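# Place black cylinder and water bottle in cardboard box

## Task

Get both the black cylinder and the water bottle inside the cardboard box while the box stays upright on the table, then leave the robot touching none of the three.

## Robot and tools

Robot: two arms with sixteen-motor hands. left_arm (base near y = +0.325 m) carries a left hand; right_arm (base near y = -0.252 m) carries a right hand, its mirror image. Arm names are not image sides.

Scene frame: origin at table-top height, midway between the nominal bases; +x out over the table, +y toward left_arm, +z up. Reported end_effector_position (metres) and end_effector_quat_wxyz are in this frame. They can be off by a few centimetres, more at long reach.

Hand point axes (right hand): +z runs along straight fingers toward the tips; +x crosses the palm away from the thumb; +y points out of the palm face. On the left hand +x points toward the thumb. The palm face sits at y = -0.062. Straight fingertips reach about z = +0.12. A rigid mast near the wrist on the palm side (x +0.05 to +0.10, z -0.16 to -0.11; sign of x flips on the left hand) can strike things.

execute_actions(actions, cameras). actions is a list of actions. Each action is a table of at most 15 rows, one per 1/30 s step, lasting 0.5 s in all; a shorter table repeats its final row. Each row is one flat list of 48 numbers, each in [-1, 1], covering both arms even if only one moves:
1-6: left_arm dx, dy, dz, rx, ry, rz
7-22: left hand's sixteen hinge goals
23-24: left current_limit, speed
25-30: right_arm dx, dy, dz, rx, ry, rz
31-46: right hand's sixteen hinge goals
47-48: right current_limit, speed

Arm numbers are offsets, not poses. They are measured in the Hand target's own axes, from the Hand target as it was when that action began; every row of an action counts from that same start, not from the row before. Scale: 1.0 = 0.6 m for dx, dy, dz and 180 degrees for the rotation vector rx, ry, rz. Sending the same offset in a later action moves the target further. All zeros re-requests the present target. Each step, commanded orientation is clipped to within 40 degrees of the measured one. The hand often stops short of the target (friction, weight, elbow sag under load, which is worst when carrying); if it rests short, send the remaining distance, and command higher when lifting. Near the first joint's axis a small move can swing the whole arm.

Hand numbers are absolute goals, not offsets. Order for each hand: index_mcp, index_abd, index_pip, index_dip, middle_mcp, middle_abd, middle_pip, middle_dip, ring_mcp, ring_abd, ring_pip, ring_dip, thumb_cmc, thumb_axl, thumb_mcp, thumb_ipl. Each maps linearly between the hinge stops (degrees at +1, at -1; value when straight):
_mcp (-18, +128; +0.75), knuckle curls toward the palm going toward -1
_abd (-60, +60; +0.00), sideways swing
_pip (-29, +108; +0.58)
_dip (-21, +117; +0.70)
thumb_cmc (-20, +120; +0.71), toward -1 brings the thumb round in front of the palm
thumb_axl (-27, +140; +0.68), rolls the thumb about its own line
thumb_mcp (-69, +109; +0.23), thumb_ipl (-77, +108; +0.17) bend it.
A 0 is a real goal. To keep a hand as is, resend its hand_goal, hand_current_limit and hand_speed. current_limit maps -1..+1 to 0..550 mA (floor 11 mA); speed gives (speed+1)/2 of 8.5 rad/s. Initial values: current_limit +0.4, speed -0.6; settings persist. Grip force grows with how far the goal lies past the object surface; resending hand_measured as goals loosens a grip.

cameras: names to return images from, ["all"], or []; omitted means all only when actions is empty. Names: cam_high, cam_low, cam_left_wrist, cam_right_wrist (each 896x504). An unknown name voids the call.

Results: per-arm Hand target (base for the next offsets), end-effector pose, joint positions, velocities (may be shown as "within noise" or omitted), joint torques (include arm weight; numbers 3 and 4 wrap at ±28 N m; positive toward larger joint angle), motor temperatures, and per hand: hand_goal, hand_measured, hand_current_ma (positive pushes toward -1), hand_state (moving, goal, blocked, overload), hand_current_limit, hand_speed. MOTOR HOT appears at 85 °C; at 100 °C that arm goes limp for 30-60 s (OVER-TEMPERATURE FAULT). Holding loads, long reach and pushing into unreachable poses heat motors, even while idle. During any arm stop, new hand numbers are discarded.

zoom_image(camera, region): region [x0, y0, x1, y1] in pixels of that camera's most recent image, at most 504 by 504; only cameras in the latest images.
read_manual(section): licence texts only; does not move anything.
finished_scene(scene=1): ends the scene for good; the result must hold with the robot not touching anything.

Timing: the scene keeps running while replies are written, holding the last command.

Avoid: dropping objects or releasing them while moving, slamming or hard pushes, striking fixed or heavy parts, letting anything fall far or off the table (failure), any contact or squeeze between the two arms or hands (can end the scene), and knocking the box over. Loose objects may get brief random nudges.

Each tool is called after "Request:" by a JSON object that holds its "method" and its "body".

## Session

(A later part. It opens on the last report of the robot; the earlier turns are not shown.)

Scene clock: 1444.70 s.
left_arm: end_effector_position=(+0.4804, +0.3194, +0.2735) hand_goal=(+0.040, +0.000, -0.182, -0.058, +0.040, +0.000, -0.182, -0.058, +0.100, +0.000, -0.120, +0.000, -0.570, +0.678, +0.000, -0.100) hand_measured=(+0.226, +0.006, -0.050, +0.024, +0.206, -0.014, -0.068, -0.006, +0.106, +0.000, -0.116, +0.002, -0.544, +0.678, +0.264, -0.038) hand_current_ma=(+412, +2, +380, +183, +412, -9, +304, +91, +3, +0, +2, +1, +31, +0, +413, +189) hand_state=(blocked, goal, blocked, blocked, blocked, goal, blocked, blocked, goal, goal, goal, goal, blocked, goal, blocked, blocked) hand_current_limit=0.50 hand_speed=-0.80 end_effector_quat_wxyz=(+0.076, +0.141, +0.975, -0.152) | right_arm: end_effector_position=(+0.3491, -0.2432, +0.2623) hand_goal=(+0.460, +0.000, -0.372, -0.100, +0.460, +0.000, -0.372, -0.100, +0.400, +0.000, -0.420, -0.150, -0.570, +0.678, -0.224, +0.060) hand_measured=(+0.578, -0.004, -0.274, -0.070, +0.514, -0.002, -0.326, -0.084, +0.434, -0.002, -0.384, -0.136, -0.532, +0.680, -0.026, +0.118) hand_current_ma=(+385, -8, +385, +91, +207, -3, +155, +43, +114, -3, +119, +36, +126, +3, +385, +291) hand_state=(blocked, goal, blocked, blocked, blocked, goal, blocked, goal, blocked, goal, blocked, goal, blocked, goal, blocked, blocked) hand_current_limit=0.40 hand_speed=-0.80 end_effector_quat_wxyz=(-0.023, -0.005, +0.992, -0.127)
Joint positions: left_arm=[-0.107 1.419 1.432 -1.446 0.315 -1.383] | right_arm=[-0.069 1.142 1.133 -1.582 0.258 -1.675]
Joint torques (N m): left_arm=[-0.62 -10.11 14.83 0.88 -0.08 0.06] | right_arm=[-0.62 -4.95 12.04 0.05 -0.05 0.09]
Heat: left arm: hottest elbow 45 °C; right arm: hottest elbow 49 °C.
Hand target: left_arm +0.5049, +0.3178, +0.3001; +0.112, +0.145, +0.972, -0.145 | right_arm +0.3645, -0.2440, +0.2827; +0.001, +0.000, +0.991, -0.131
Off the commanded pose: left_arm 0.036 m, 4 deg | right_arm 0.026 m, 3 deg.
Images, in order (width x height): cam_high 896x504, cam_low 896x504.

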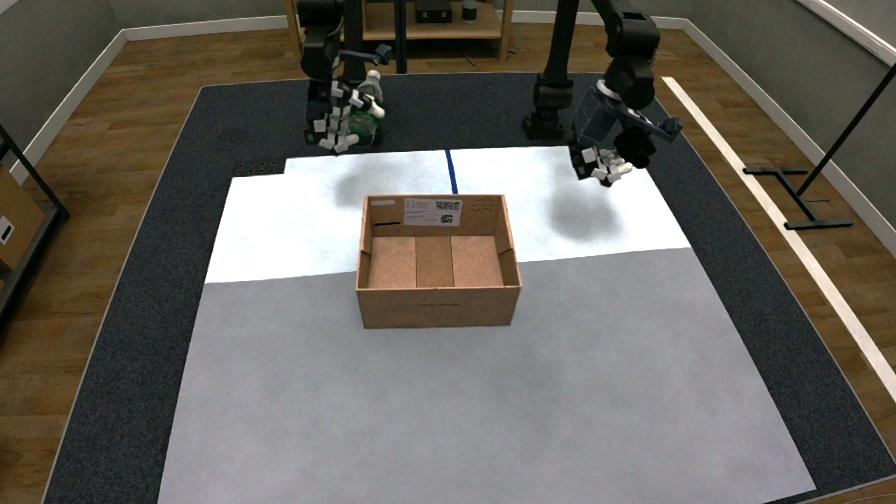

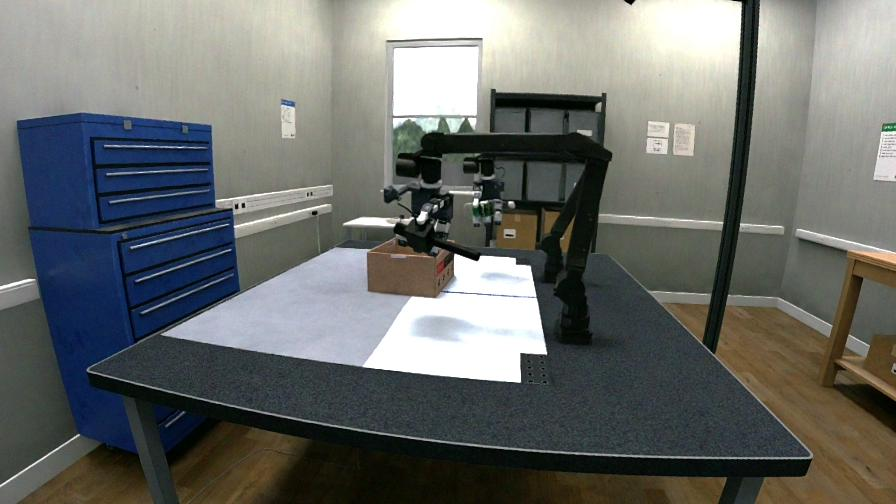

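Request:
{"method": "execute_actions", "body": {"actions": [[[-0.099,-0.146,0.0665,0,0,0,0.04,0,-0.182,-0.058,0.04,0,-0.182,-0.058,0.1,0,-0.12,0.0,-0.571,0.678,0,-0.1,0.5,-0.8,0,0,0,0,0,0,0.46,0,-0.372,-0.1,0.46,0,-0.372,-0.1,0.4,0,-0.42,-0.15,-0.571,0.678,-0.225,0.059,0.4,-0.8]],[[-0.099,-0.146,0.0665,0,0,0,0.04,0,-0.182,-0.058,0.04,0,-0.182,-0.058,0.1,0,-0.12,0.0,-0.571,0.678,0,-0.1,0.5,-0.8,0,0,0,0,0,0,0.46,0,-0.372,-0.1,0.46,0,-0.372,-0.1,0.4,0,-0.42,-0.15,-0.571,0.678,-0.225,0.059,0.4,-0.8]],[[-0.099,-0.146,0.0665,0,0,0,0.04,0,-0.182,-0.058,0.04,0,-0.182,-0.058,0.1,0,-0.12,0.0,-0.571,0.678,0,-0.1,0.5,-0.8,0,0,0,0,0,0,0.46,0,-0.372,-0.1,0.46,0,-0.372,-0.1,0.4,0,-0.42,-0.15,-0.571,0.678,-0.225,0.059,0.4,-0.8]]], "cameras": ["all"]}}

Request:
{"method": "zoom_image", "body": {"camera": "cam_high", "region": [330, 100, 600, 340]}}

Request:
{"method": "zoom_image", "body": {"camera": "cam_low", "region": [330, 140, 530, 320]}}

Scene clock: 1463.90 s.
left_arm: end_effector_position=(+0.5957, -0.0012, +0.2792) hand_goal=(+0.040, +0.000, -0.182, -0.058, +0.040, +0.000, -0.182, -0.058, +0.100, +0.000, -0.120, +0.000, -0.570, +0.678, +0.000, -0.100) hand_measured=(+0.226, +0.006, -0.050, +0.024, +0.206, -0.014, -0.068, -0.008, +0.106, +0.000, -0.116, +0.002, -0.542, +0.678, +0.264, -0.038) hand_current_ma=(+412, +2, +380, +180, +413, -9, +302, +86, +3, +0, +2, +1, +35, +0, +413, +189) hand_state=(blocked, goal, blocked, blocked, blocked, goal, blocked, blocked, goal, goal, goal, goal, blocked, goal, blocked, blocked) hand_current_limit=0.50 hand_speed=-0.80 end_effector_quat_wxyz=(+0.091, +0.149, +0.974, -0.141) | right_arm: end_effector_position=(+0.3491, -0.2432, +0.2623) hand_goal=(+0.460, +0.000, -0.372, -0.100, +0.460, +0.000, -0.372, -0.100, +0.400, +0.000, -0.420, -0.150, -0.570, +0.678, -0.224, +0.060) hand_measured=(+0.578, -0.004, -0.274, -0.070, +0.514, -0.002, -0.326, -0.084, +0.434, -0.002, -0.384, -0.136, -0.532, +0.680, -0.026, +0.118) hand_current_ma=(+385, -8, +385, +91, +207, -3, +155, +43, +114, -3, +119, +36, +126, +3, +385, +291) hand_state=(blocked, goal, blocked, blocked, blocked, goal, blocked, goal, blocked, goal, blocked, goal, blocked, goal, blocked, blocked) hand_current_limit=0.40 hand_speed=-0.80 end_effector_quat_wxyz=(-0.023, -0.005, +0.992, -0.127)
Joint positions: left_arm=[-0.621 2.013 2.219 -1.488 0.175 -1.885] | right_arm=[-0.069 1.142 1.133 -1.582 0.258 -1.675]
Joint torques (N m): left_arm=[1.14 -17.96 14.5 0.28 -0.28 0.13] | right_arm=[-0.73 -4.95 12.07 0.01 -0.05 0.09]
Heat: left arm: hottest elbow 46 °C; right arm: hottest elbow 47 °C.
Hand target: left_arm +0.6095, -0.0050, +0.3000; +0.112, +0.145, +0.972, -0.145 | right_arm +0.3645, -0.2440, +0.2827; +0.001, +0.000, +0.991, -0.131
Off the commanded pose: left_arm 0.025 m, 2 deg | right_arm 0.026 m, 3 deg.

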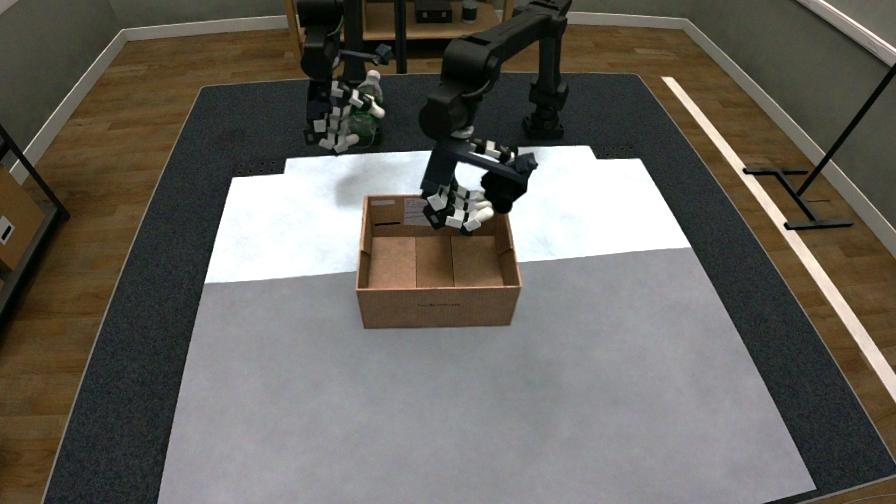

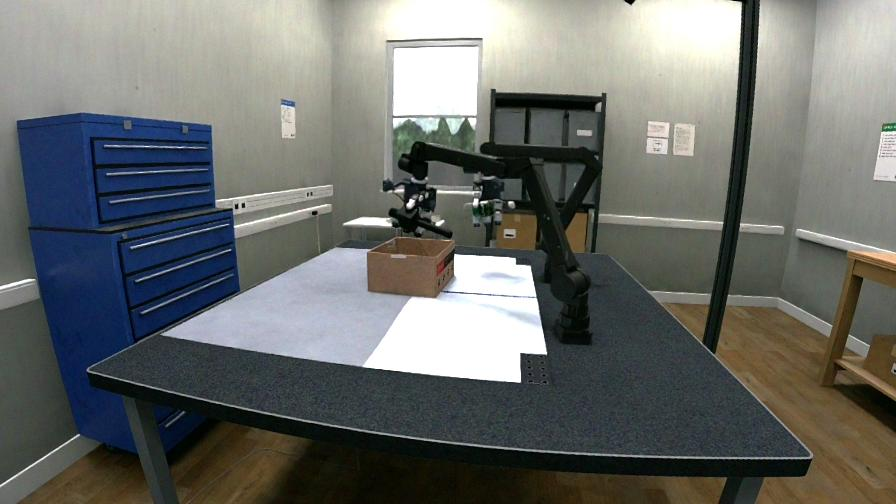

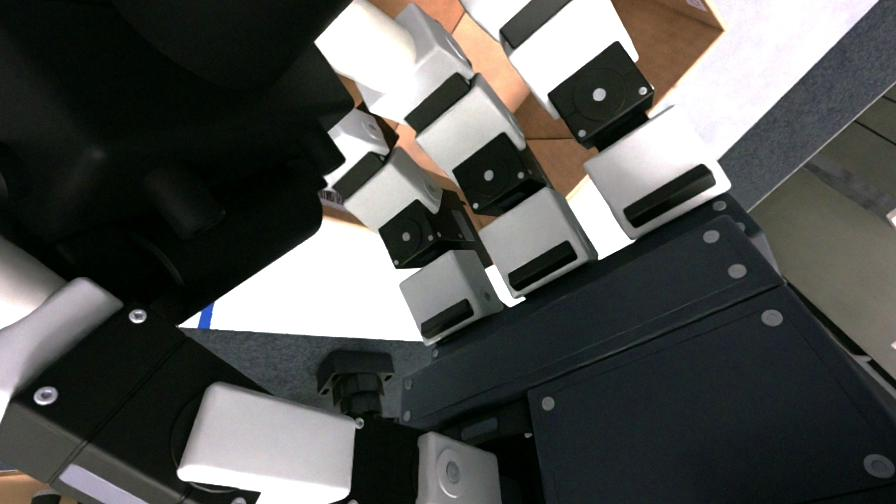

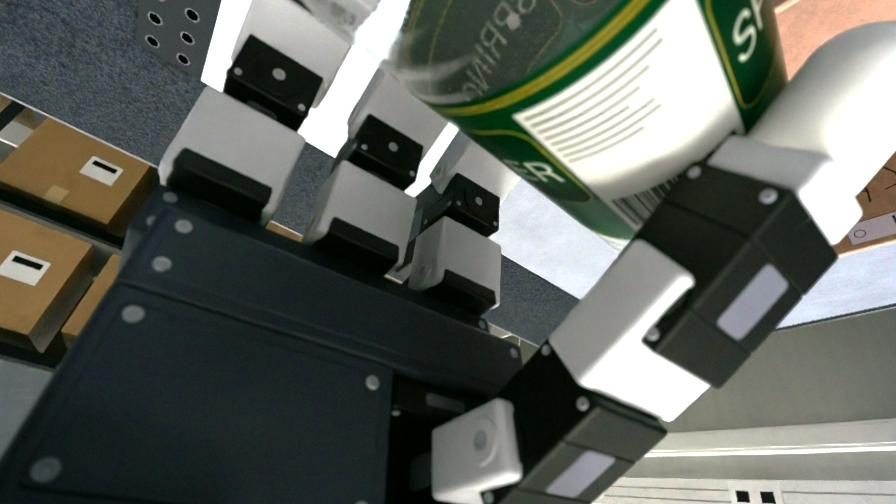

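Scaled by 1.867 from the camera's 896x504 image, which has a finer 1280x720 frame.

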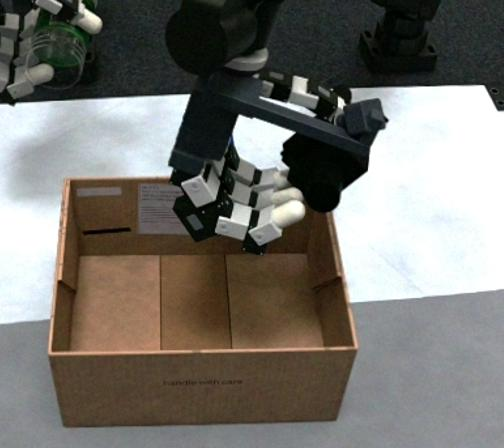

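Scaled by 2.520 from the camera's 896x504 image, which has a finer 1280x720 frame.

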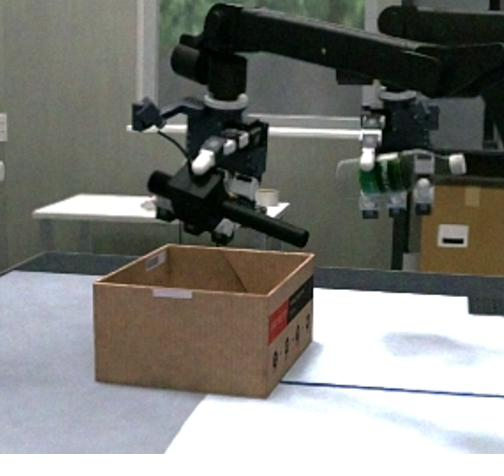

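Request:
{"method": "execute_actions", "body": {"actions": [[[0.0037,-0.026,0.113,0.0217,0.0208,0.0777,0.04,0,-0.182,-0.058,0.04,0,-0.182,-0.058,0.1,0,-0.12,0.0,-0.571,0.678,0,-0.1,0.5,-0.8,0,0,0,0,0,0,0.46,0,-0.372,-0.1,0.46,0,-0.372,-0.1,0.4,0,-0.42,-0.15,-0.571,0.678,-0.225,0.059,0.4,-0.8]],[[0,0,0,0,0,0,0.04,0,-0.182,-0.058,0.04,0,-0.182,-0.058,0.1,0,-0.12,0.0,-0.571,0.678,0,-0.1,0.5,-0.8,0,0,0,0,0,0,0.46,0,-0.372,-0.1,0.46,0,-0.372,-0.1,0.4,0,-0.42,-0.15,-0.571,0.678,-0.225,0.059,0.4,-0.8]]], "cameras": ["all"]}}

Request:
{"method": "zoom_image", "body": {"camera": "cam_high", "region": [330, 100, 600, 340]}}

Request:
{"method": "zoom_image", "body": {"camera": "cam_low", "region": [330, 140, 530, 320]}}

Scene clock: 1507.33 s.
left_arm: end_effector_position=(+0.6092, -0.0336, +0.2451) hand_goal=(+0.040, +0.000, -0.182, -0.058, +0.040, +0.000, -0.182, -0.058, +0.100, +0.000, -0.120, +0.000, -0.570, +0.678, +0.000, -0.100) hand_measured=(+0.226, +0.006, -0.050, +0.024, +0.206, -0.014, -0.068, -0.008, +0.106, +0.000, -0.116, +0.002, -0.542, +0.678, +0.264, -0.038) hand_current_ma=(+412, +2, +380, +180, +413, -9, +302, +86, +3, +0, +2, +1, +35, +0, +412, +189) hand_state=(blocked, goal, blocked, blocked, blocked, goal, blocked, blocked, goal, goal, goal, goal, blocked, goal, blocked, blocked) hand_current_limit=0.50 hand_speed=-0.80 end_effector_quat_wxyz=(+0.086, +0.261, +0.948, -0.159) | right_arm: end_effector_position=(+0.3491, -0.2432, +0.2623) hand_goal=(+0.460, +0.000, -0.372, -0.100, +0.460, +0.000, -0.372, -0.100, +0.400, +0.000, -0.420, -0.150, -0.570, +0.678, -0.224, +0.060) hand_measured=(+0.578, -0.004, -0.274, -0.070, +0.514, -0.002, -0.326, -0.084, +0.434, -0.002, -0.384, -0.136, -0.532, +0.680, -0.026, +0.118) hand_current_ma=(+385, -8, +385, +91, +207, -3, +155, +43, +114, -3, +119, +36, +126, +3, +385, +291) hand_state=(blocked, goal, blocked, blocked, blocked, goal, blocked, goal, blocked, goal, blocked, goal, blocked, goal, blocked, blocked) hand_current_limit=0.40 hand_speed=-0.80 end_effector_quat_wxyz=(-0.023, -0.005, +0.992, -0.127)
Joint positions: left_arm=[-0.644 2.048 2.185 -1.431 0.238 -1.682] | right_arm=[-0.069 1.142 1.133 -1.582 0.258 -1.675]
Joint torques (N m): left_arm=[0.21 -18.73 9.44 1.51 0.11 0.27] | right_arm=[-0.56 -4.95 12.01 0.02 -0.05 0.09]
Heat: left arm: hottest elbow 45 °C; right arm: hottest elbow 46 °C.
Hand target: left_arm +0.6144, -0.0400, +0.2400; +0.092, +0.271, +0.945, -0.158 | right_arm +0.3645, -0.2440, +0.2827; +0.001, +0.000, +0.991, -0.131
Off the commanded pose: left_arm 0.010 m, 1 deg | right_arm 0.026 m, 3 deg.

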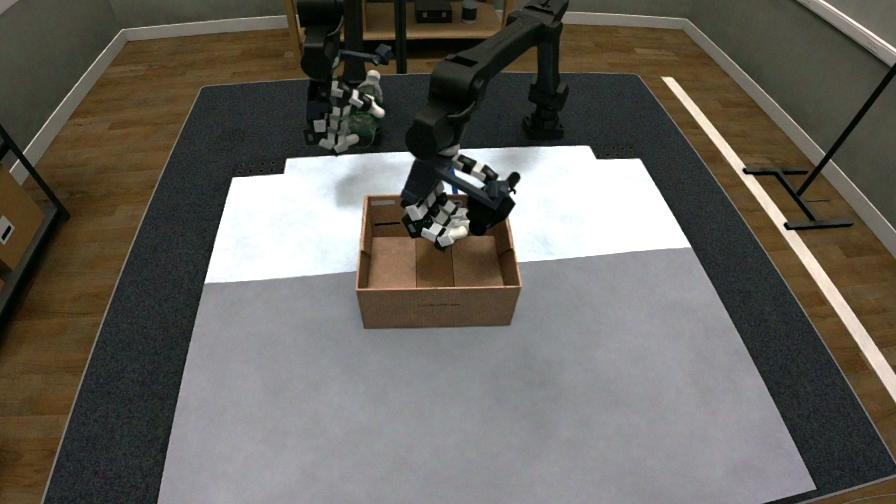

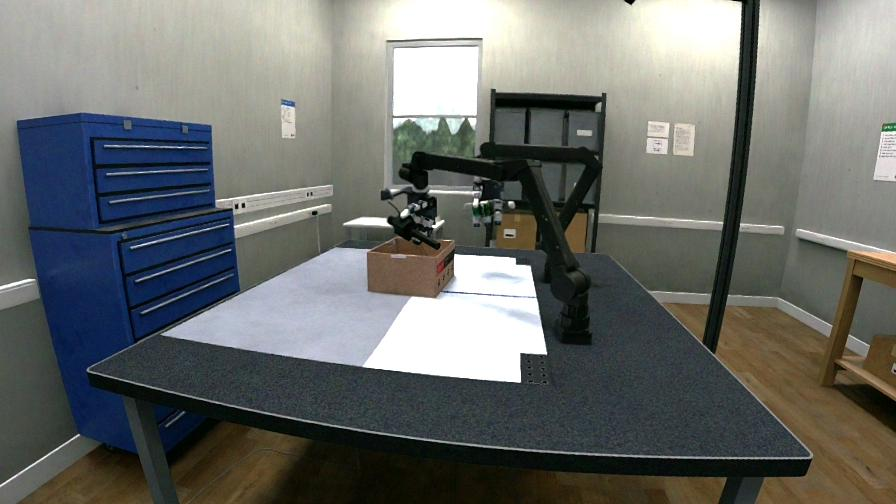

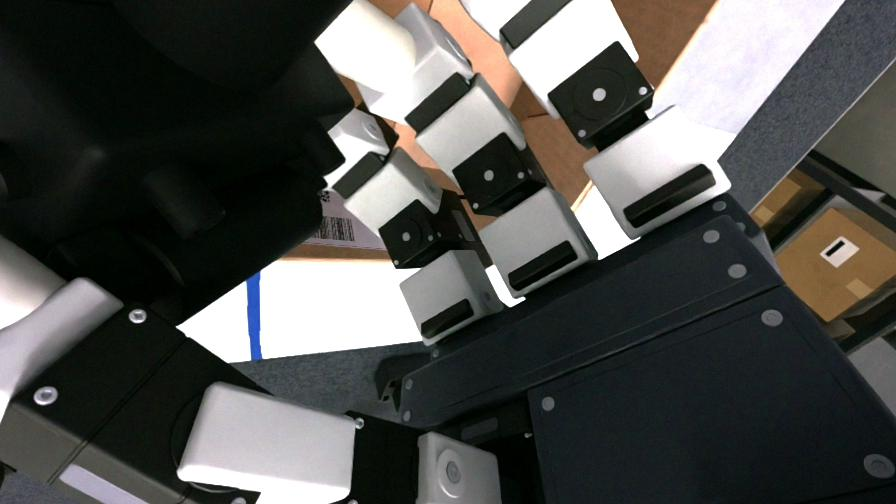

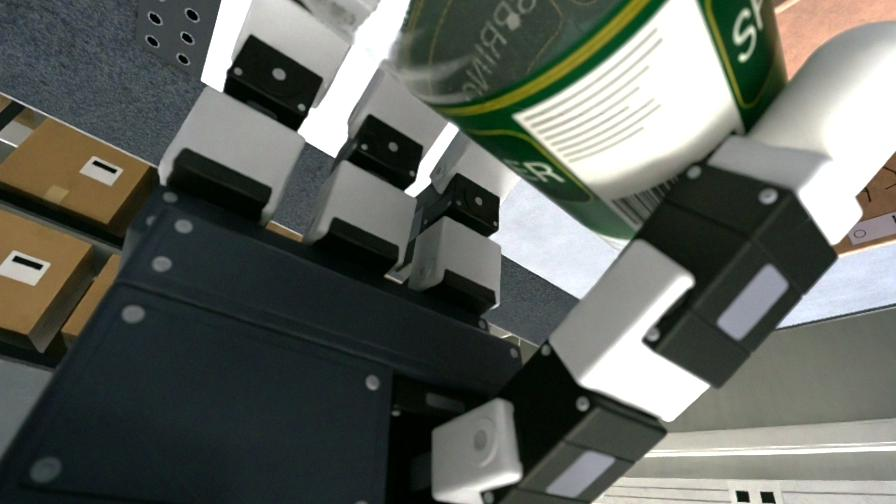

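Scaled by 1.867 from the camera's 896x504 image, which has a finer 1280x720 frame.

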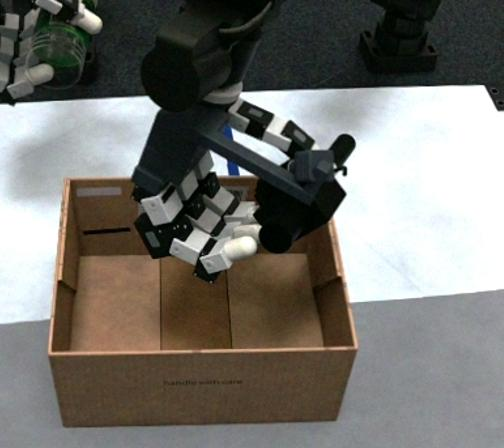

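Scaled by 2.520 from the camera's 896x504 image, which has a finer 1280x720 frame.

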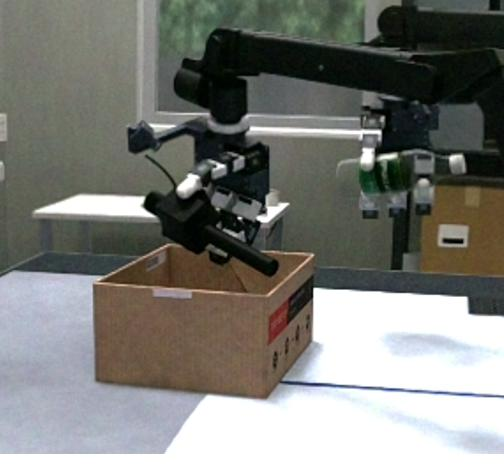

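Request:
{"method": "execute_actions", "body": {"actions": [[[-0.0362,-0.0602,0.0261,0,0,0,0.04,0,-0.182,-0.058,0.04,0,-0.182,-0.058,0.1,0,-0.12,0.0,-0.571,0.678,0,-0.1,0.5,-0.8,0,0,0,0,0,0,0.46,0,-0.372,-0.1,0.46,0,-0.372,-0.1,0.4,0,-0.42,-0.15,-0.571,0.678,-0.225,0.059,0.4,-0.8]],[[0.0205,0.0197,0.0738,0,0,0,0.04,0,-0.182,-0.058,0.04,0,-0.182,-0.058,0.1,0,-0.12,0.0,-0.571,0.678,0,-0.1,0.5,-0.8,0,0,0,0,0,0,0.46,0,-0.372,-0.1,0.46,0,-0.372,-0.1,0.4,0,-0.42,-0.15,-0.571,0.678,-0.225,0.059,0.4,-0.8]],[[0.0205,0.0197,0.0738,0,0,0,0.04,0,-0.182,-0.058,0.04,0,-0.182,-0.058,0.1,0,-0.12,0.0,-0.571,0.678,0,-0.1,0.5,-0.8,0,0,0,0,0,0,0.46,0,-0.372,-0.1,0.46,0,-0.372,-0.1,0.4,0,-0.42,-0.15,-0.571,0.678,-0.225,0.059,0.4,-0.8]]], "cameras": ["cam_high","cam_low","cam_left_wrist"]}}

Request:
{"method": "zoom_image", "body": {"camera": "cam_high", "region": [330, 100, 600, 340]}}

Request:
{"method": "zoom_image", "body": {"camera": "cam_low", "region": [330, 140, 530, 320]}}

Scene clock: 1550.33 s.
left_arm: end_effector_position=(+0.6085, -0.0827, +0.1466) hand_goal=(+0.040, +0.000, -0.182, -0.058, +0.040, +0.000, -0.182, -0.058, +0.100, +0.000, -0.120, +0.000, -0.570, +0.678, +0.000, -0.100) hand_measured=(+0.226, +0.028, -0.054, -0.004, +0.056, -0.002, -0.174, -0.054, +0.106, +0.000, -0.116, +0.002, -0.628, +0.672, +0.254, -0.052) hand_current_ma=(+412, +28, +358, +94, +16, -1, +5, +1, +3, +0, +2, +1, -110, -4, +412, +126) hand_state=(blocked, blocked, blocked, blocked, goal, goal, goal, goal, goal, goal, goal, goal, blocked, goal, blocked, blocked) hand_current_limit=0.50 hand_speed=-0.80 end_effector_quat_wxyz=(+0.081, +0.270, +0.946, -0.159) | right_arm: end_effector_position=(+0.3491, -0.2432, +0.2623) hand_goal=(+0.460, +0.000, -0.372, -0.100, +0.460, +0.000, -0.372, -0.100, +0.400, +0.000, -0.420, -0.150, -0.570, +0.678, -0.224, +0.060) hand_measured=(+0.578, -0.004, -0.274, -0.070, +0.514, -0.002, -0.326, -0.084, +0.434, -0.002, -0.384, -0.136, -0.532, +0.680, -0.026, +0.118) hand_current_ma=(+385, -8, +385, +91, +207, -3, +155, +43, +114, -3, +119, +36, +126, +3, +385, +291) hand_state=(blocked, goal, blocked, blocked, blocked, goal, blocked, goal, blocked, goal, blocked, goal, blocked, goal, blocked, blocked) hand_current_limit=0.40 hand_speed=-0.80 end_effector_quat_wxyz=(-0.023, -0.005, +0.992, -0.127)
Joint positions: left_arm=[-0.703 2.138 2.077 -1.23 0.229 -1.721] | right_arm=[-0.069 1.142 1.133 -1.582 0.258 -1.675]
Joint torques (N m): left_arm=[0.38 -19.49 8.9 1.77 -0.11 0.05] | right_arm=[-0.67 -5.01 12.03 -0.01 -0.05 0.09]
Motor temperatures (°C): left_arm=[32 42 43 30 33 32] | right_arm=[31 29 46 30 32 32]
Heat: left arm: hottest elbow 43 °C; right arm: hottest elbow 46 °C.
Hand target: left_arm +0.6143, -0.0850, +0.1452; +0.092, +0.271, +0.945, -0.158 | right_arm +0.3645, -0.2440, +0.2827; +0.001, +0.000, +0.991, -0.131
Off the commanded pose: left_arm 0.006 m, 1 deg | right_arm 0.026 m, 3 deg.
Images, in order (width x height): cam_high 896x504, cam_low 896x504, cam_left_wrist 896x504.

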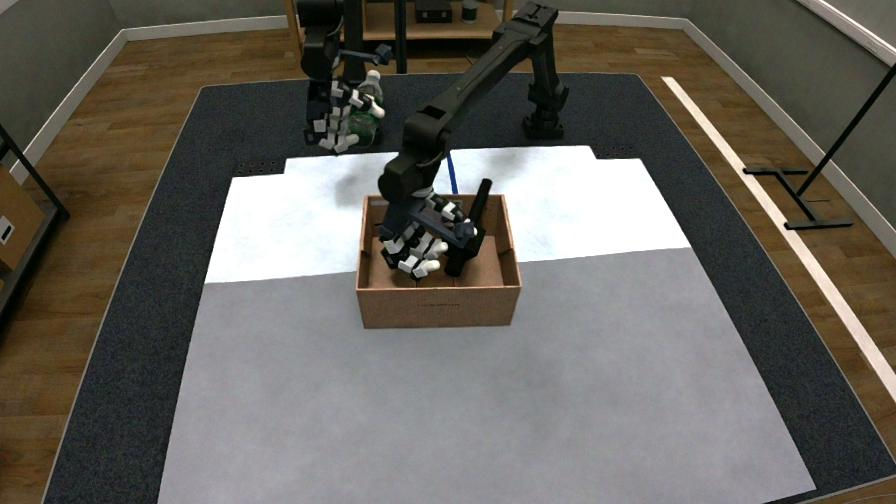

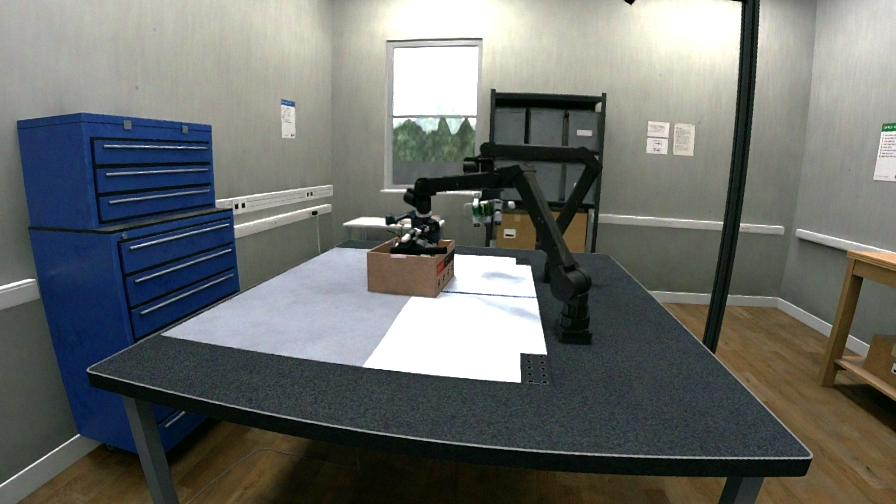

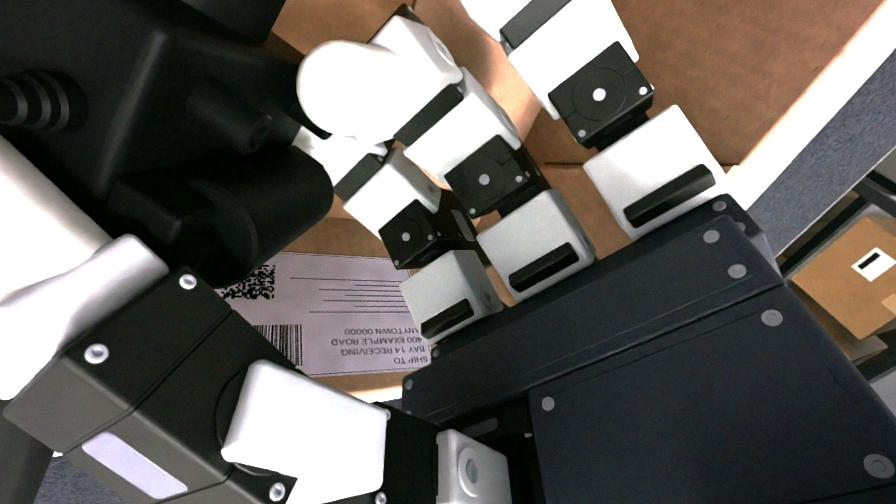

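Scaled by 1.867 from the camera's 896x504 image, which has a finer 1280x720 frame.

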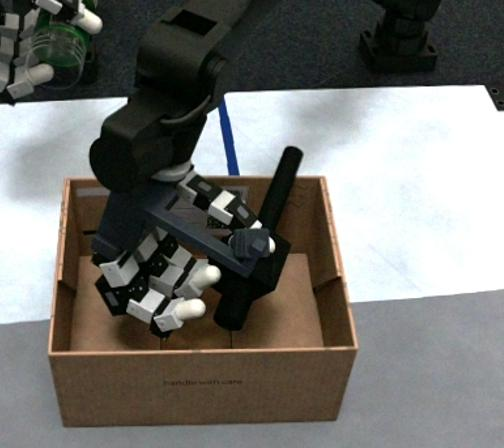

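Scaled by 2.520 from the camera's 896x504 image, which has a finer 1280x720 frame.

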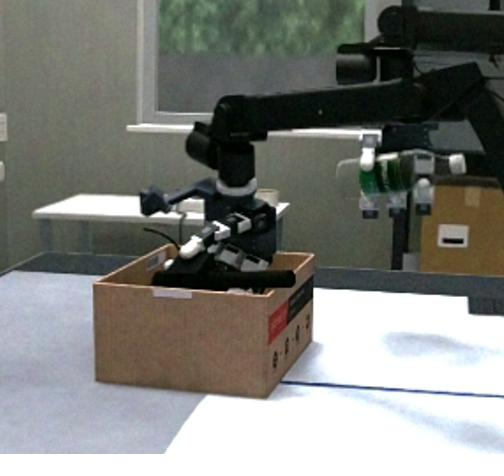

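Request:
{"method": "execute_actions", "body": {"actions": [[[-0.0259,-0.0249,-0.0933,0,0,0,0.04,0,-0.182,-0.058,0.04,0,-0.182,-0.058,0.1,0,-0.12,0.0,-0.571,0.678,0,-0.1,0.5,-0.8,0,0,0,0,0,0,0.46,0,-0.372,-0.1,0.46,0,-0.372,-0.1,0.4,0,-0.42,-0.15,-0.571,0.678,-0.225,0.059,0.4,-0.8]]], "cameras": ["cam_high","cam_low","cam_left_wrist"]}}

Request:
{"method": "zoom_image", "body": {"camera": "cam_high", "region": [330, 100, 600, 340]}}

Request:
{"method": "zoom_image", "body": {"camera": "cam_low", "region": [330, 140, 530, 320]}}

Scene clock: 1574.97 s.
left_arm: end_effector_position=(+0.5998, -0.0756, +0.1756) hand_goal=(+0.040, +0.000, -0.182, -0.058, +0.040, +0.000, -0.182, -0.058, +0.100, +0.000, -0.120, +0.000, -0.570, +0.678, +0.000, -0.100) hand_measured=(+0.232, +0.018, -0.054, -0.004, +0.056, -0.002, -0.176, -0.056, +0.106, +0.000, -0.116, +0.002, -0.588, +0.676, +0.252, -0.052) hand_current_ma=(+413, +13, +358, +94, +14, +0, +3, +1, +3, +0, +2, +1, -18, -1, +413, +126) hand_state=(blocked, goal, blocked, blocked, goal, goal, goal, goal, goal, goal, goal, goal, goal, goal, blocked, blocked) hand_current_limit=0.50 hand_speed=-0.80 end_effector_quat_wxyz=(+0.060, +0.269, +0.949, -0.150) | right_arm: end_effector_position=(+0.3491, -0.2432, +0.2623) hand_goal=(+0.460, +0.000, -0.372, -0.100, +0.460, +0.000, -0.372, -0.100, +0.400, +0.000, -0.420, -0.150, -0.570, +0.678, -0.224, +0.060) hand_measured=(+0.578, -0.004, -0.274, -0.070, +0.514, -0.002, -0.326, -0.084, +0.434, -0.002, -0.384, -0.136, -0.532, +0.680, -0.026, +0.118) hand_current_ma=(+385, -8, +385, +91, +207, -3, +155, +43, +114, -3, +119, +36, +126, +3, +385, +291) hand_state=(blocked, goal, blocked, blocked, blocked, goal, blocked, goal, blocked, goal, blocked, goal, blocked, goal, blocked, blocked) hand_current_limit=0.40 hand_speed=-0.80 end_effector_quat_wxyz=(-0.023, -0.005, +0.992, -0.127)
Joint positions: left_arm=[-0.703 2.138 2.156 -1.356 0.229 -1.719] | right_arm=[-0.069 1.142 1.133 -1.582 0.258 -1.675]
Joint torques (N m): left_arm=[0.56 -20.72 14.41 0.12 -0.17 0.14] | right_arm=[-0.73 -5.13 12 0.02 -0.05 0.09]
Heat: left arm: hottest elbow 42 °C; right arm: hottest elbow 46 °C.
Hand target: left_arm +0.6143, -0.0850, +0.2052; +0.092, +0.271, +0.945, -0.158 | right_arm +0.3645, -0.2440, +0.2827; +0.001, +0.000, +0.991, -0.131
Off the commanded pose: left_arm 0.034 m, 4 deg | right_arm 0.026 m, 3 deg.
Images, in order (width x height): cam_high 896x504, cam_low 896x504, cam_left_wrist 896x504.

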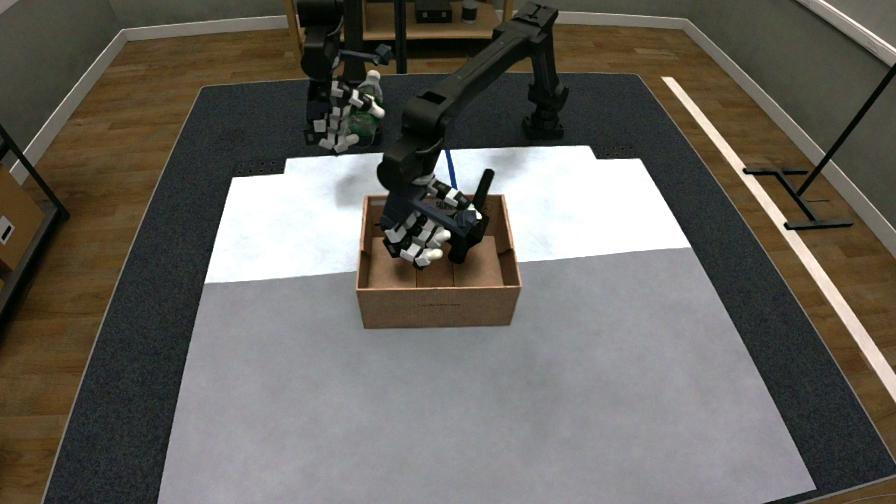

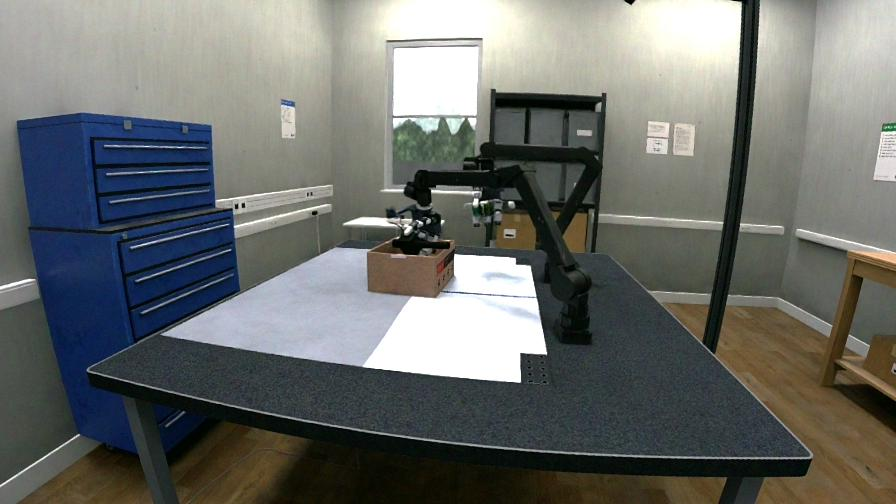

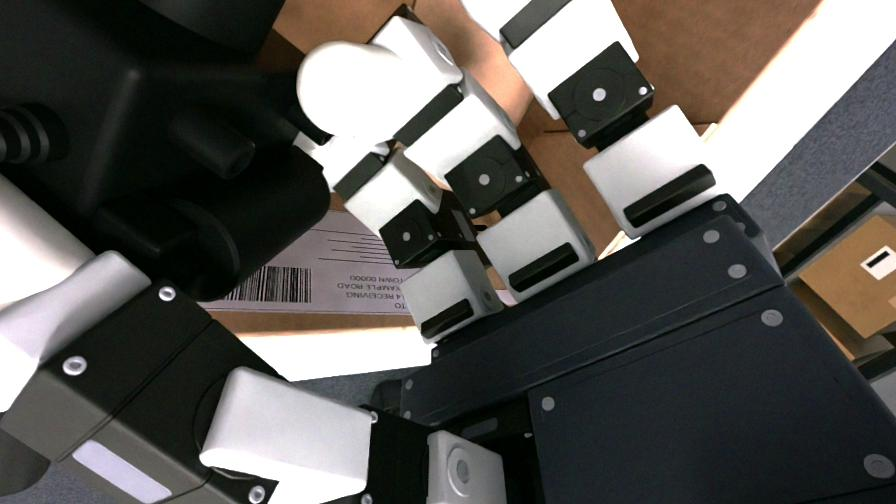

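Scaled by 1.867 from the camera's 896x504 image, which has a finer 1280x720 frame.

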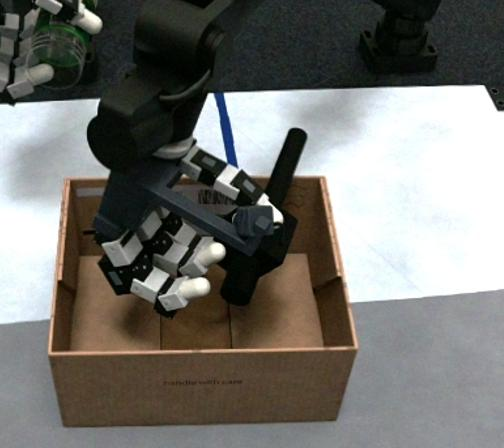

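Scaled by 2.520 from the camera's 896x504 image, which has a finer 1280x720 frame.

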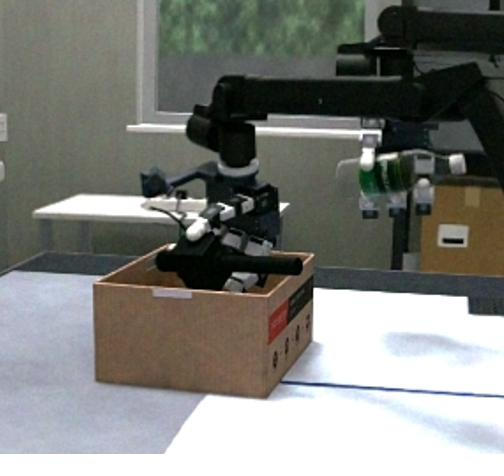

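Request:
{"method": "execute_actions", "body": {"actions": [[[-0.013,-0.0125,-0.0467,0,0,0,0.04,0,-0.182,-0.058,0.04,0,-0.182,-0.058,0.1,0,-0.12,0.0,-0.571,0.678,0,-0.1,0.5,-0.8,0,0,0,0,0,0,0.46,0,-0.372,-0.1,0.46,0,-0.372,-0.1,0.4,0,-0.42,-0.15,-0.571,0.678,-0.225,0.059,0.4,-0.8]],[[-0.0393,-0.0525,0.025,0.0216,0.0208,0.0778,0.04,0,-0.182,-0.058,0.04,0,-0.182,-0.058,0.1,0,-0.12,0.0,-0.571,0.678,0,-0.1,0.5,-0.8,0,0,0,0,0,0,0.46,0,-0.372,-0.1,0.46,0,-0.372,-0.1,0.4,0,-0.42,-0.15,-0.571,0.678,-0.225,0.059,0.4,-0.8]],[[0,0,0,0,0,0,0.04,0,-0.182,-0.058,0.04,0,-0.182,-0.058,0.1,0,-0.12,0.0,-0.571,0.678,0,-0.1,0.5,-0.8,0,0,0,0,0,0,0.46,0,-0.372,-0.1,0.46,0,-0.372,-0.1,0.4,0,-0.42,-0.15,-0.571,0.678,-0.225,0.059,0.4,-0.8]]], "cameras": ["cam_high","cam_low","cam_left_wrist"]}}

Request:
{"method": "zoom_image", "body": {"camera": "cam_high", "region": [330, 100, 600, 340]}}

Request:
{"method": "zoom_image", "body": {"camera": "cam_low", "region": [330, 140, 530, 320]}}

Scene clock: 1627.03 s.
left_arm: end_effector_position=(+0.6052, -0.1204, +0.2218) hand_goal=(+0.040, +0.000, -0.182, -0.058, +0.040, +0.000, -0.182, -0.058, +0.100, +0.000, -0.120, +0.000, -0.570, +0.678, +0.000, -0.100) hand_measured=(+0.232, +0.016, -0.054, -0.004, +0.056, -0.002, -0.176, -0.056, +0.106, +0.000, -0.116, +0.002, -0.580, +0.676, +0.252, -0.052) hand_current_ma=(+413, +11, +358, +94, +14, +0, +2, +1, +3, +0, +2, +1, -8, -1, +412, +126) hand_state=(blocked, goal, blocked, blocked, goal, goal, goal, goal, goal, goal, goal, goal, goal, goal, blocked, blocked) hand_current_limit=0.50 hand_speed=-0.80 end_effector_quat_wxyz=(+0.049, +0.385, +0.907, -0.165) | right_arm: end_effector_position=(+0.3491, -0.2432, +0.2623) hand_goal=(+0.460, +0.000, -0.372, -0.100, +0.460, +0.000, -0.372, -0.100, +0.400, +0.000, -0.420, -0.150, -0.570, +0.678, -0.224, +0.060) hand_measured=(+0.578, -0.004, -0.274, -0.070, +0.514, -0.002, -0.326, -0.084, +0.434, -0.002, -0.384, -0.136, -0.532, +0.680, -0.026, +0.118) hand_current_ma=(+385, -8, +385, +91, +207, -3, +155, +43, +114, -3, +119, +36, +126, +3, +385, +291) hand_state=(blocked, goal, blocked, blocked, blocked, goal, blocked, goal, blocked, goal, blocked, goal, blocked, goal, blocked, blocked) hand_current_limit=0.40 hand_speed=-0.80 end_effector_quat_wxyz=(-0.023, -0.005, +0.992, -0.127)
Joint positions: left_arm=[-0.739 2.257 2.485 -1.598 0.284 -1.506] | right_arm=[-0.069 1.142 1.133 -1.582 0.258 -1.675]
Joint torques (N m): left_arm=[0.38 -19.66 14.32 0.27 0.21 0.27] | right_arm=[-0.62 -5.01 12.03 0.01 -0.05 0.09]
Heat: left arm: hottest elbow 46 °C; right arm: hottest elbow 46 °C.
Hand target: left_arm +0.6184, -0.1269, +0.2352; +0.070, +0.392, +0.902, -0.169 | right_arm +0.3645, -0.2440, +0.2827; +0.001, +0.000, +0.991, -0.131
Off the commanded pose: left_arm 0.020 m, 3 deg | right_arm 0.026 m, 3 deg.
Images, in order (width x height): cam_high 896x504, cam_low 896x504, cam_left_wrist 896x504.

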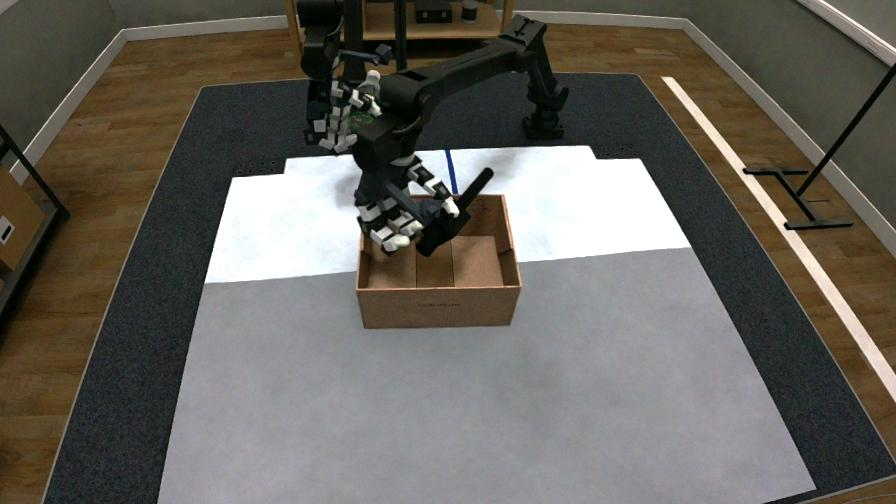

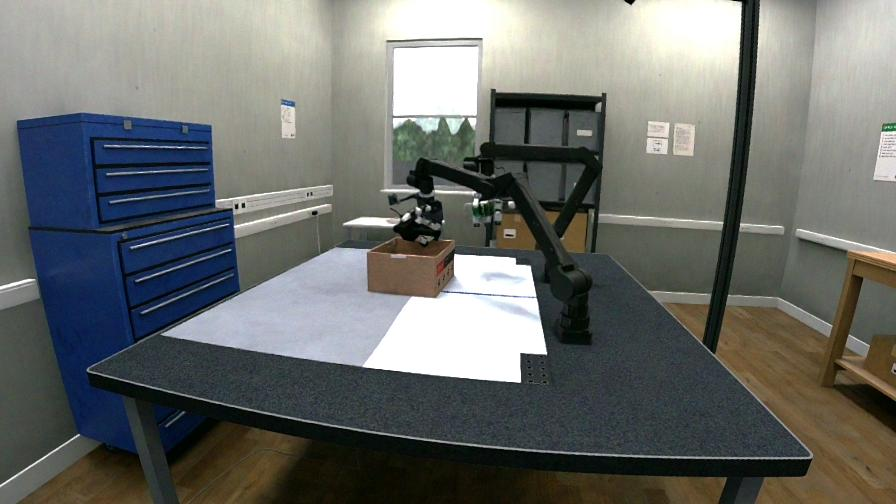

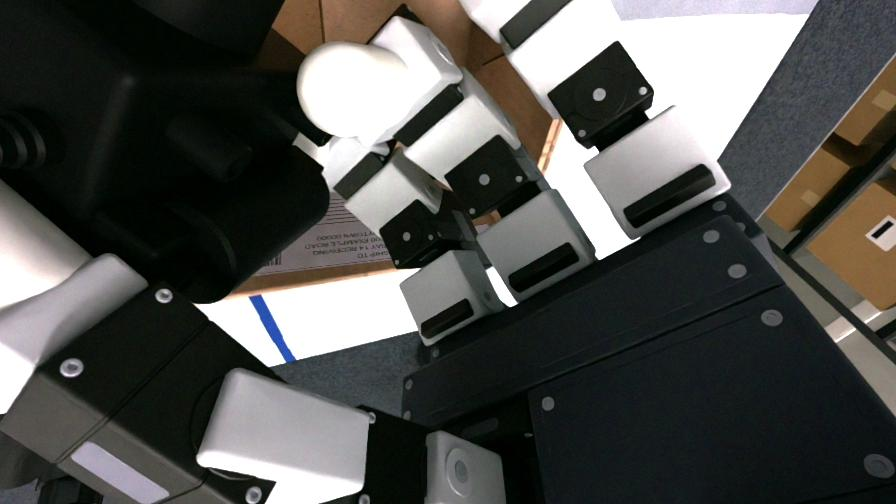

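Scaled by 1.867 from the camera's 896x504 image, which has a finer 1280x720 frame.

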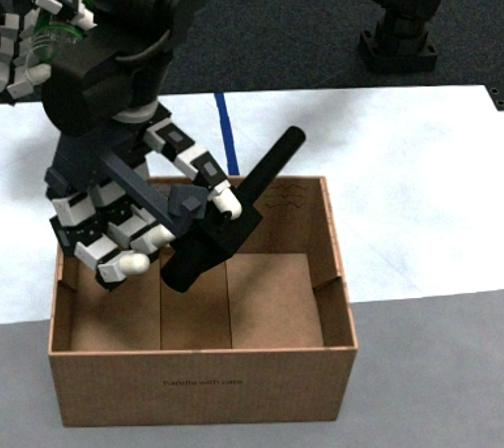

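Scaled by 2.520 from the camera's 896x504 image, which has a finer 1280x720 frame.

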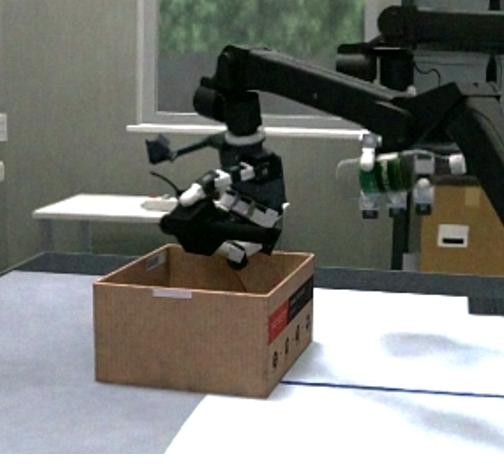

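Request:
{"method": "execute_actions", "body": {"actions": [[[0.0216,0.0208,0.0778,0,0,0,0.04,0,-0.182,-0.058,0.04,0,-0.182,-0.058,0.1,0,-0.12,0.0,-0.571,0.678,0,-0.1,0.5,-0.8,0,0,0,0,0,0,0.46,0,-0.372,-0.1,0.46,0,-0.372,-0.1,0.4,0,-0.42,-0.15,-0.571,0.678,-0.225,0.059,0.4,-0.8]]], "cameras": ["cam_high","cam_low"]}}

Request:
{"method": "zoom_image", "body": {"camera": "cam_high", "region": [330, 100, 600, 340]}}

Request:
{"method": "zoom_image", "body": {"camera": "cam_low", "region": [330, 140, 530, 320]}}

Scene clock: 1648.33 s.
left_arm: end_effector_position=(+0.6140, -0.1239, +0.1828) hand_goal=(+0.040, +0.000, -0.182, -0.058, +0.040, +0.000, -0.182, -0.058, +0.100, +0.000, -0.120, +0.000, -0.570, +0.678, +0.000, -0.100) hand_measured=(+0.244, +0.010, -0.054, -0.004, +0.054, +0.000, -0.178, -0.056, +0.104, +0.000, -0.116, +0.002, -0.574, +0.676, +0.242, -0.052) hand_current_ma=(+412, +6, +358, +94, +12, +0, +1, +1, +1, +0, +2, +1, -1, -1, +412, +126) hand_state=(blocked, goal, blocked, blocked, goal, goal, goal, goal, goal, goal, goal, goal, goal, goal, blocked, blocked) hand_current_limit=0.50 hand_speed=-0.80 end_effector_quat_wxyz=(+0.059, +0.387, +0.904, -0.171) | right_arm: end_effector_position=(+0.3491, -0.2432, +0.2623) hand_goal=(+0.460, +0.000, -0.372, -0.100, +0.460, +0.000, -0.372, -0.100, +0.400, +0.000, -0.420, -0.150, -0.570, +0.678, -0.224, +0.060) hand_measured=(+0.578, -0.004, -0.274, -0.070, +0.514, -0.002, -0.326, -0.084, +0.434, -0.002, -0.384, -0.136, -0.532, +0.680, -0.026, +0.118) hand_current_ma=(+385, -8, +385, +91, +207, -3, +155, +43, +114, -3, +119, +36, +126, +3, +385, +291) hand_state=(blocked, goal, blocked, blocked, blocked, goal, blocked, goal, blocked, goal, blocked, goal, blocked, goal, blocked, blocked) hand_current_limit=0.40 hand_speed=-0.80 end_effector_quat_wxyz=(-0.023, -0.005, +0.992, -0.127)
Joint positions: left_arm=[-0.733 2.238 2.346 -1.457 0.292 -1.5] | right_arm=[-0.069 1.142 1.133 -1.582 0.258 -1.675]
Joint torques (N m): left_arm=[-0.09 -20.95 9.25 1.42 -0.09 0.18] | right_arm=[-0.62 -5.01 12.03 0.02 -0.04 0.1]
Heat: left arm: hottest elbow 45 °C; right arm: hottest elbow 46 °C.
Hand target: left_arm +0.6184, -0.1269, +0.1851; +0.070, +0.392, +0.902, -0.169 | right_arm +0.3645, -0.2440, +0.2827; +0.001, +0.000, +0.991, -0.131
Off the commanded pose: left_arm 0.006 m, 1 deg | right_arm 0.026 m, 3 deg.
Images, in order (width x height): cam_high 896x504, cam_low 896x504.

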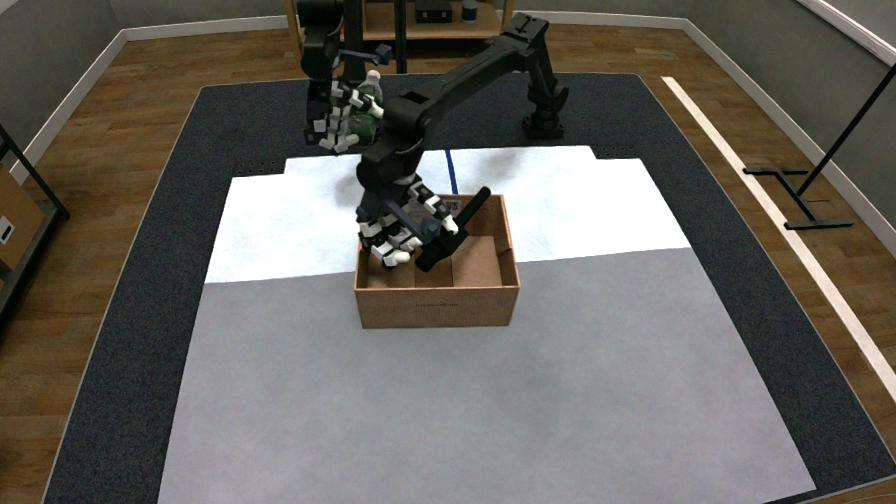

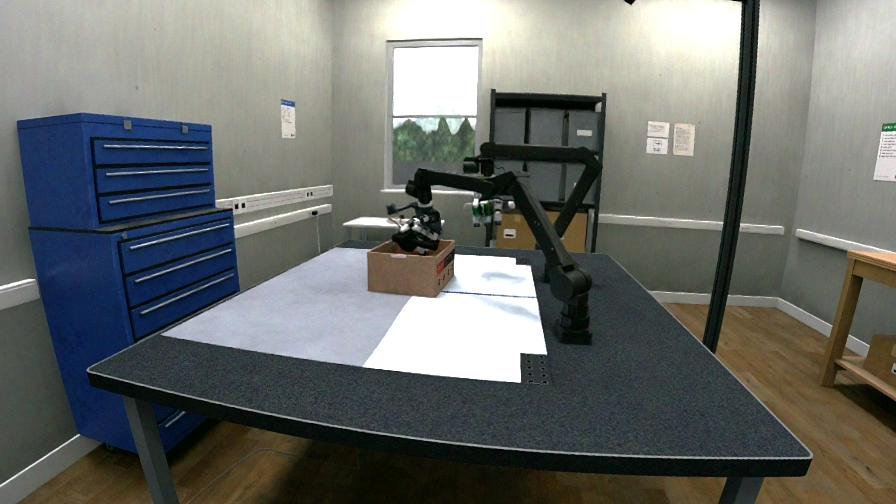

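Scaled by 1.867 from the camera's 896x504 image, which has a finer 1280x720 frame.

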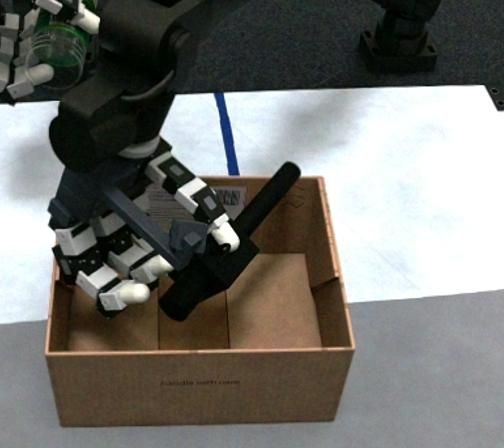

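Scaled by 2.520 from the camera's 896x504 image, which has a finer 1280x720 frame.

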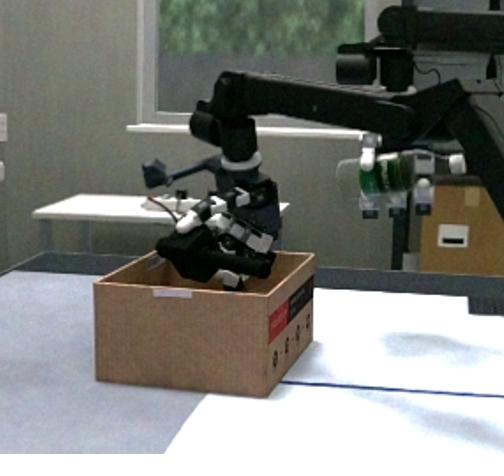

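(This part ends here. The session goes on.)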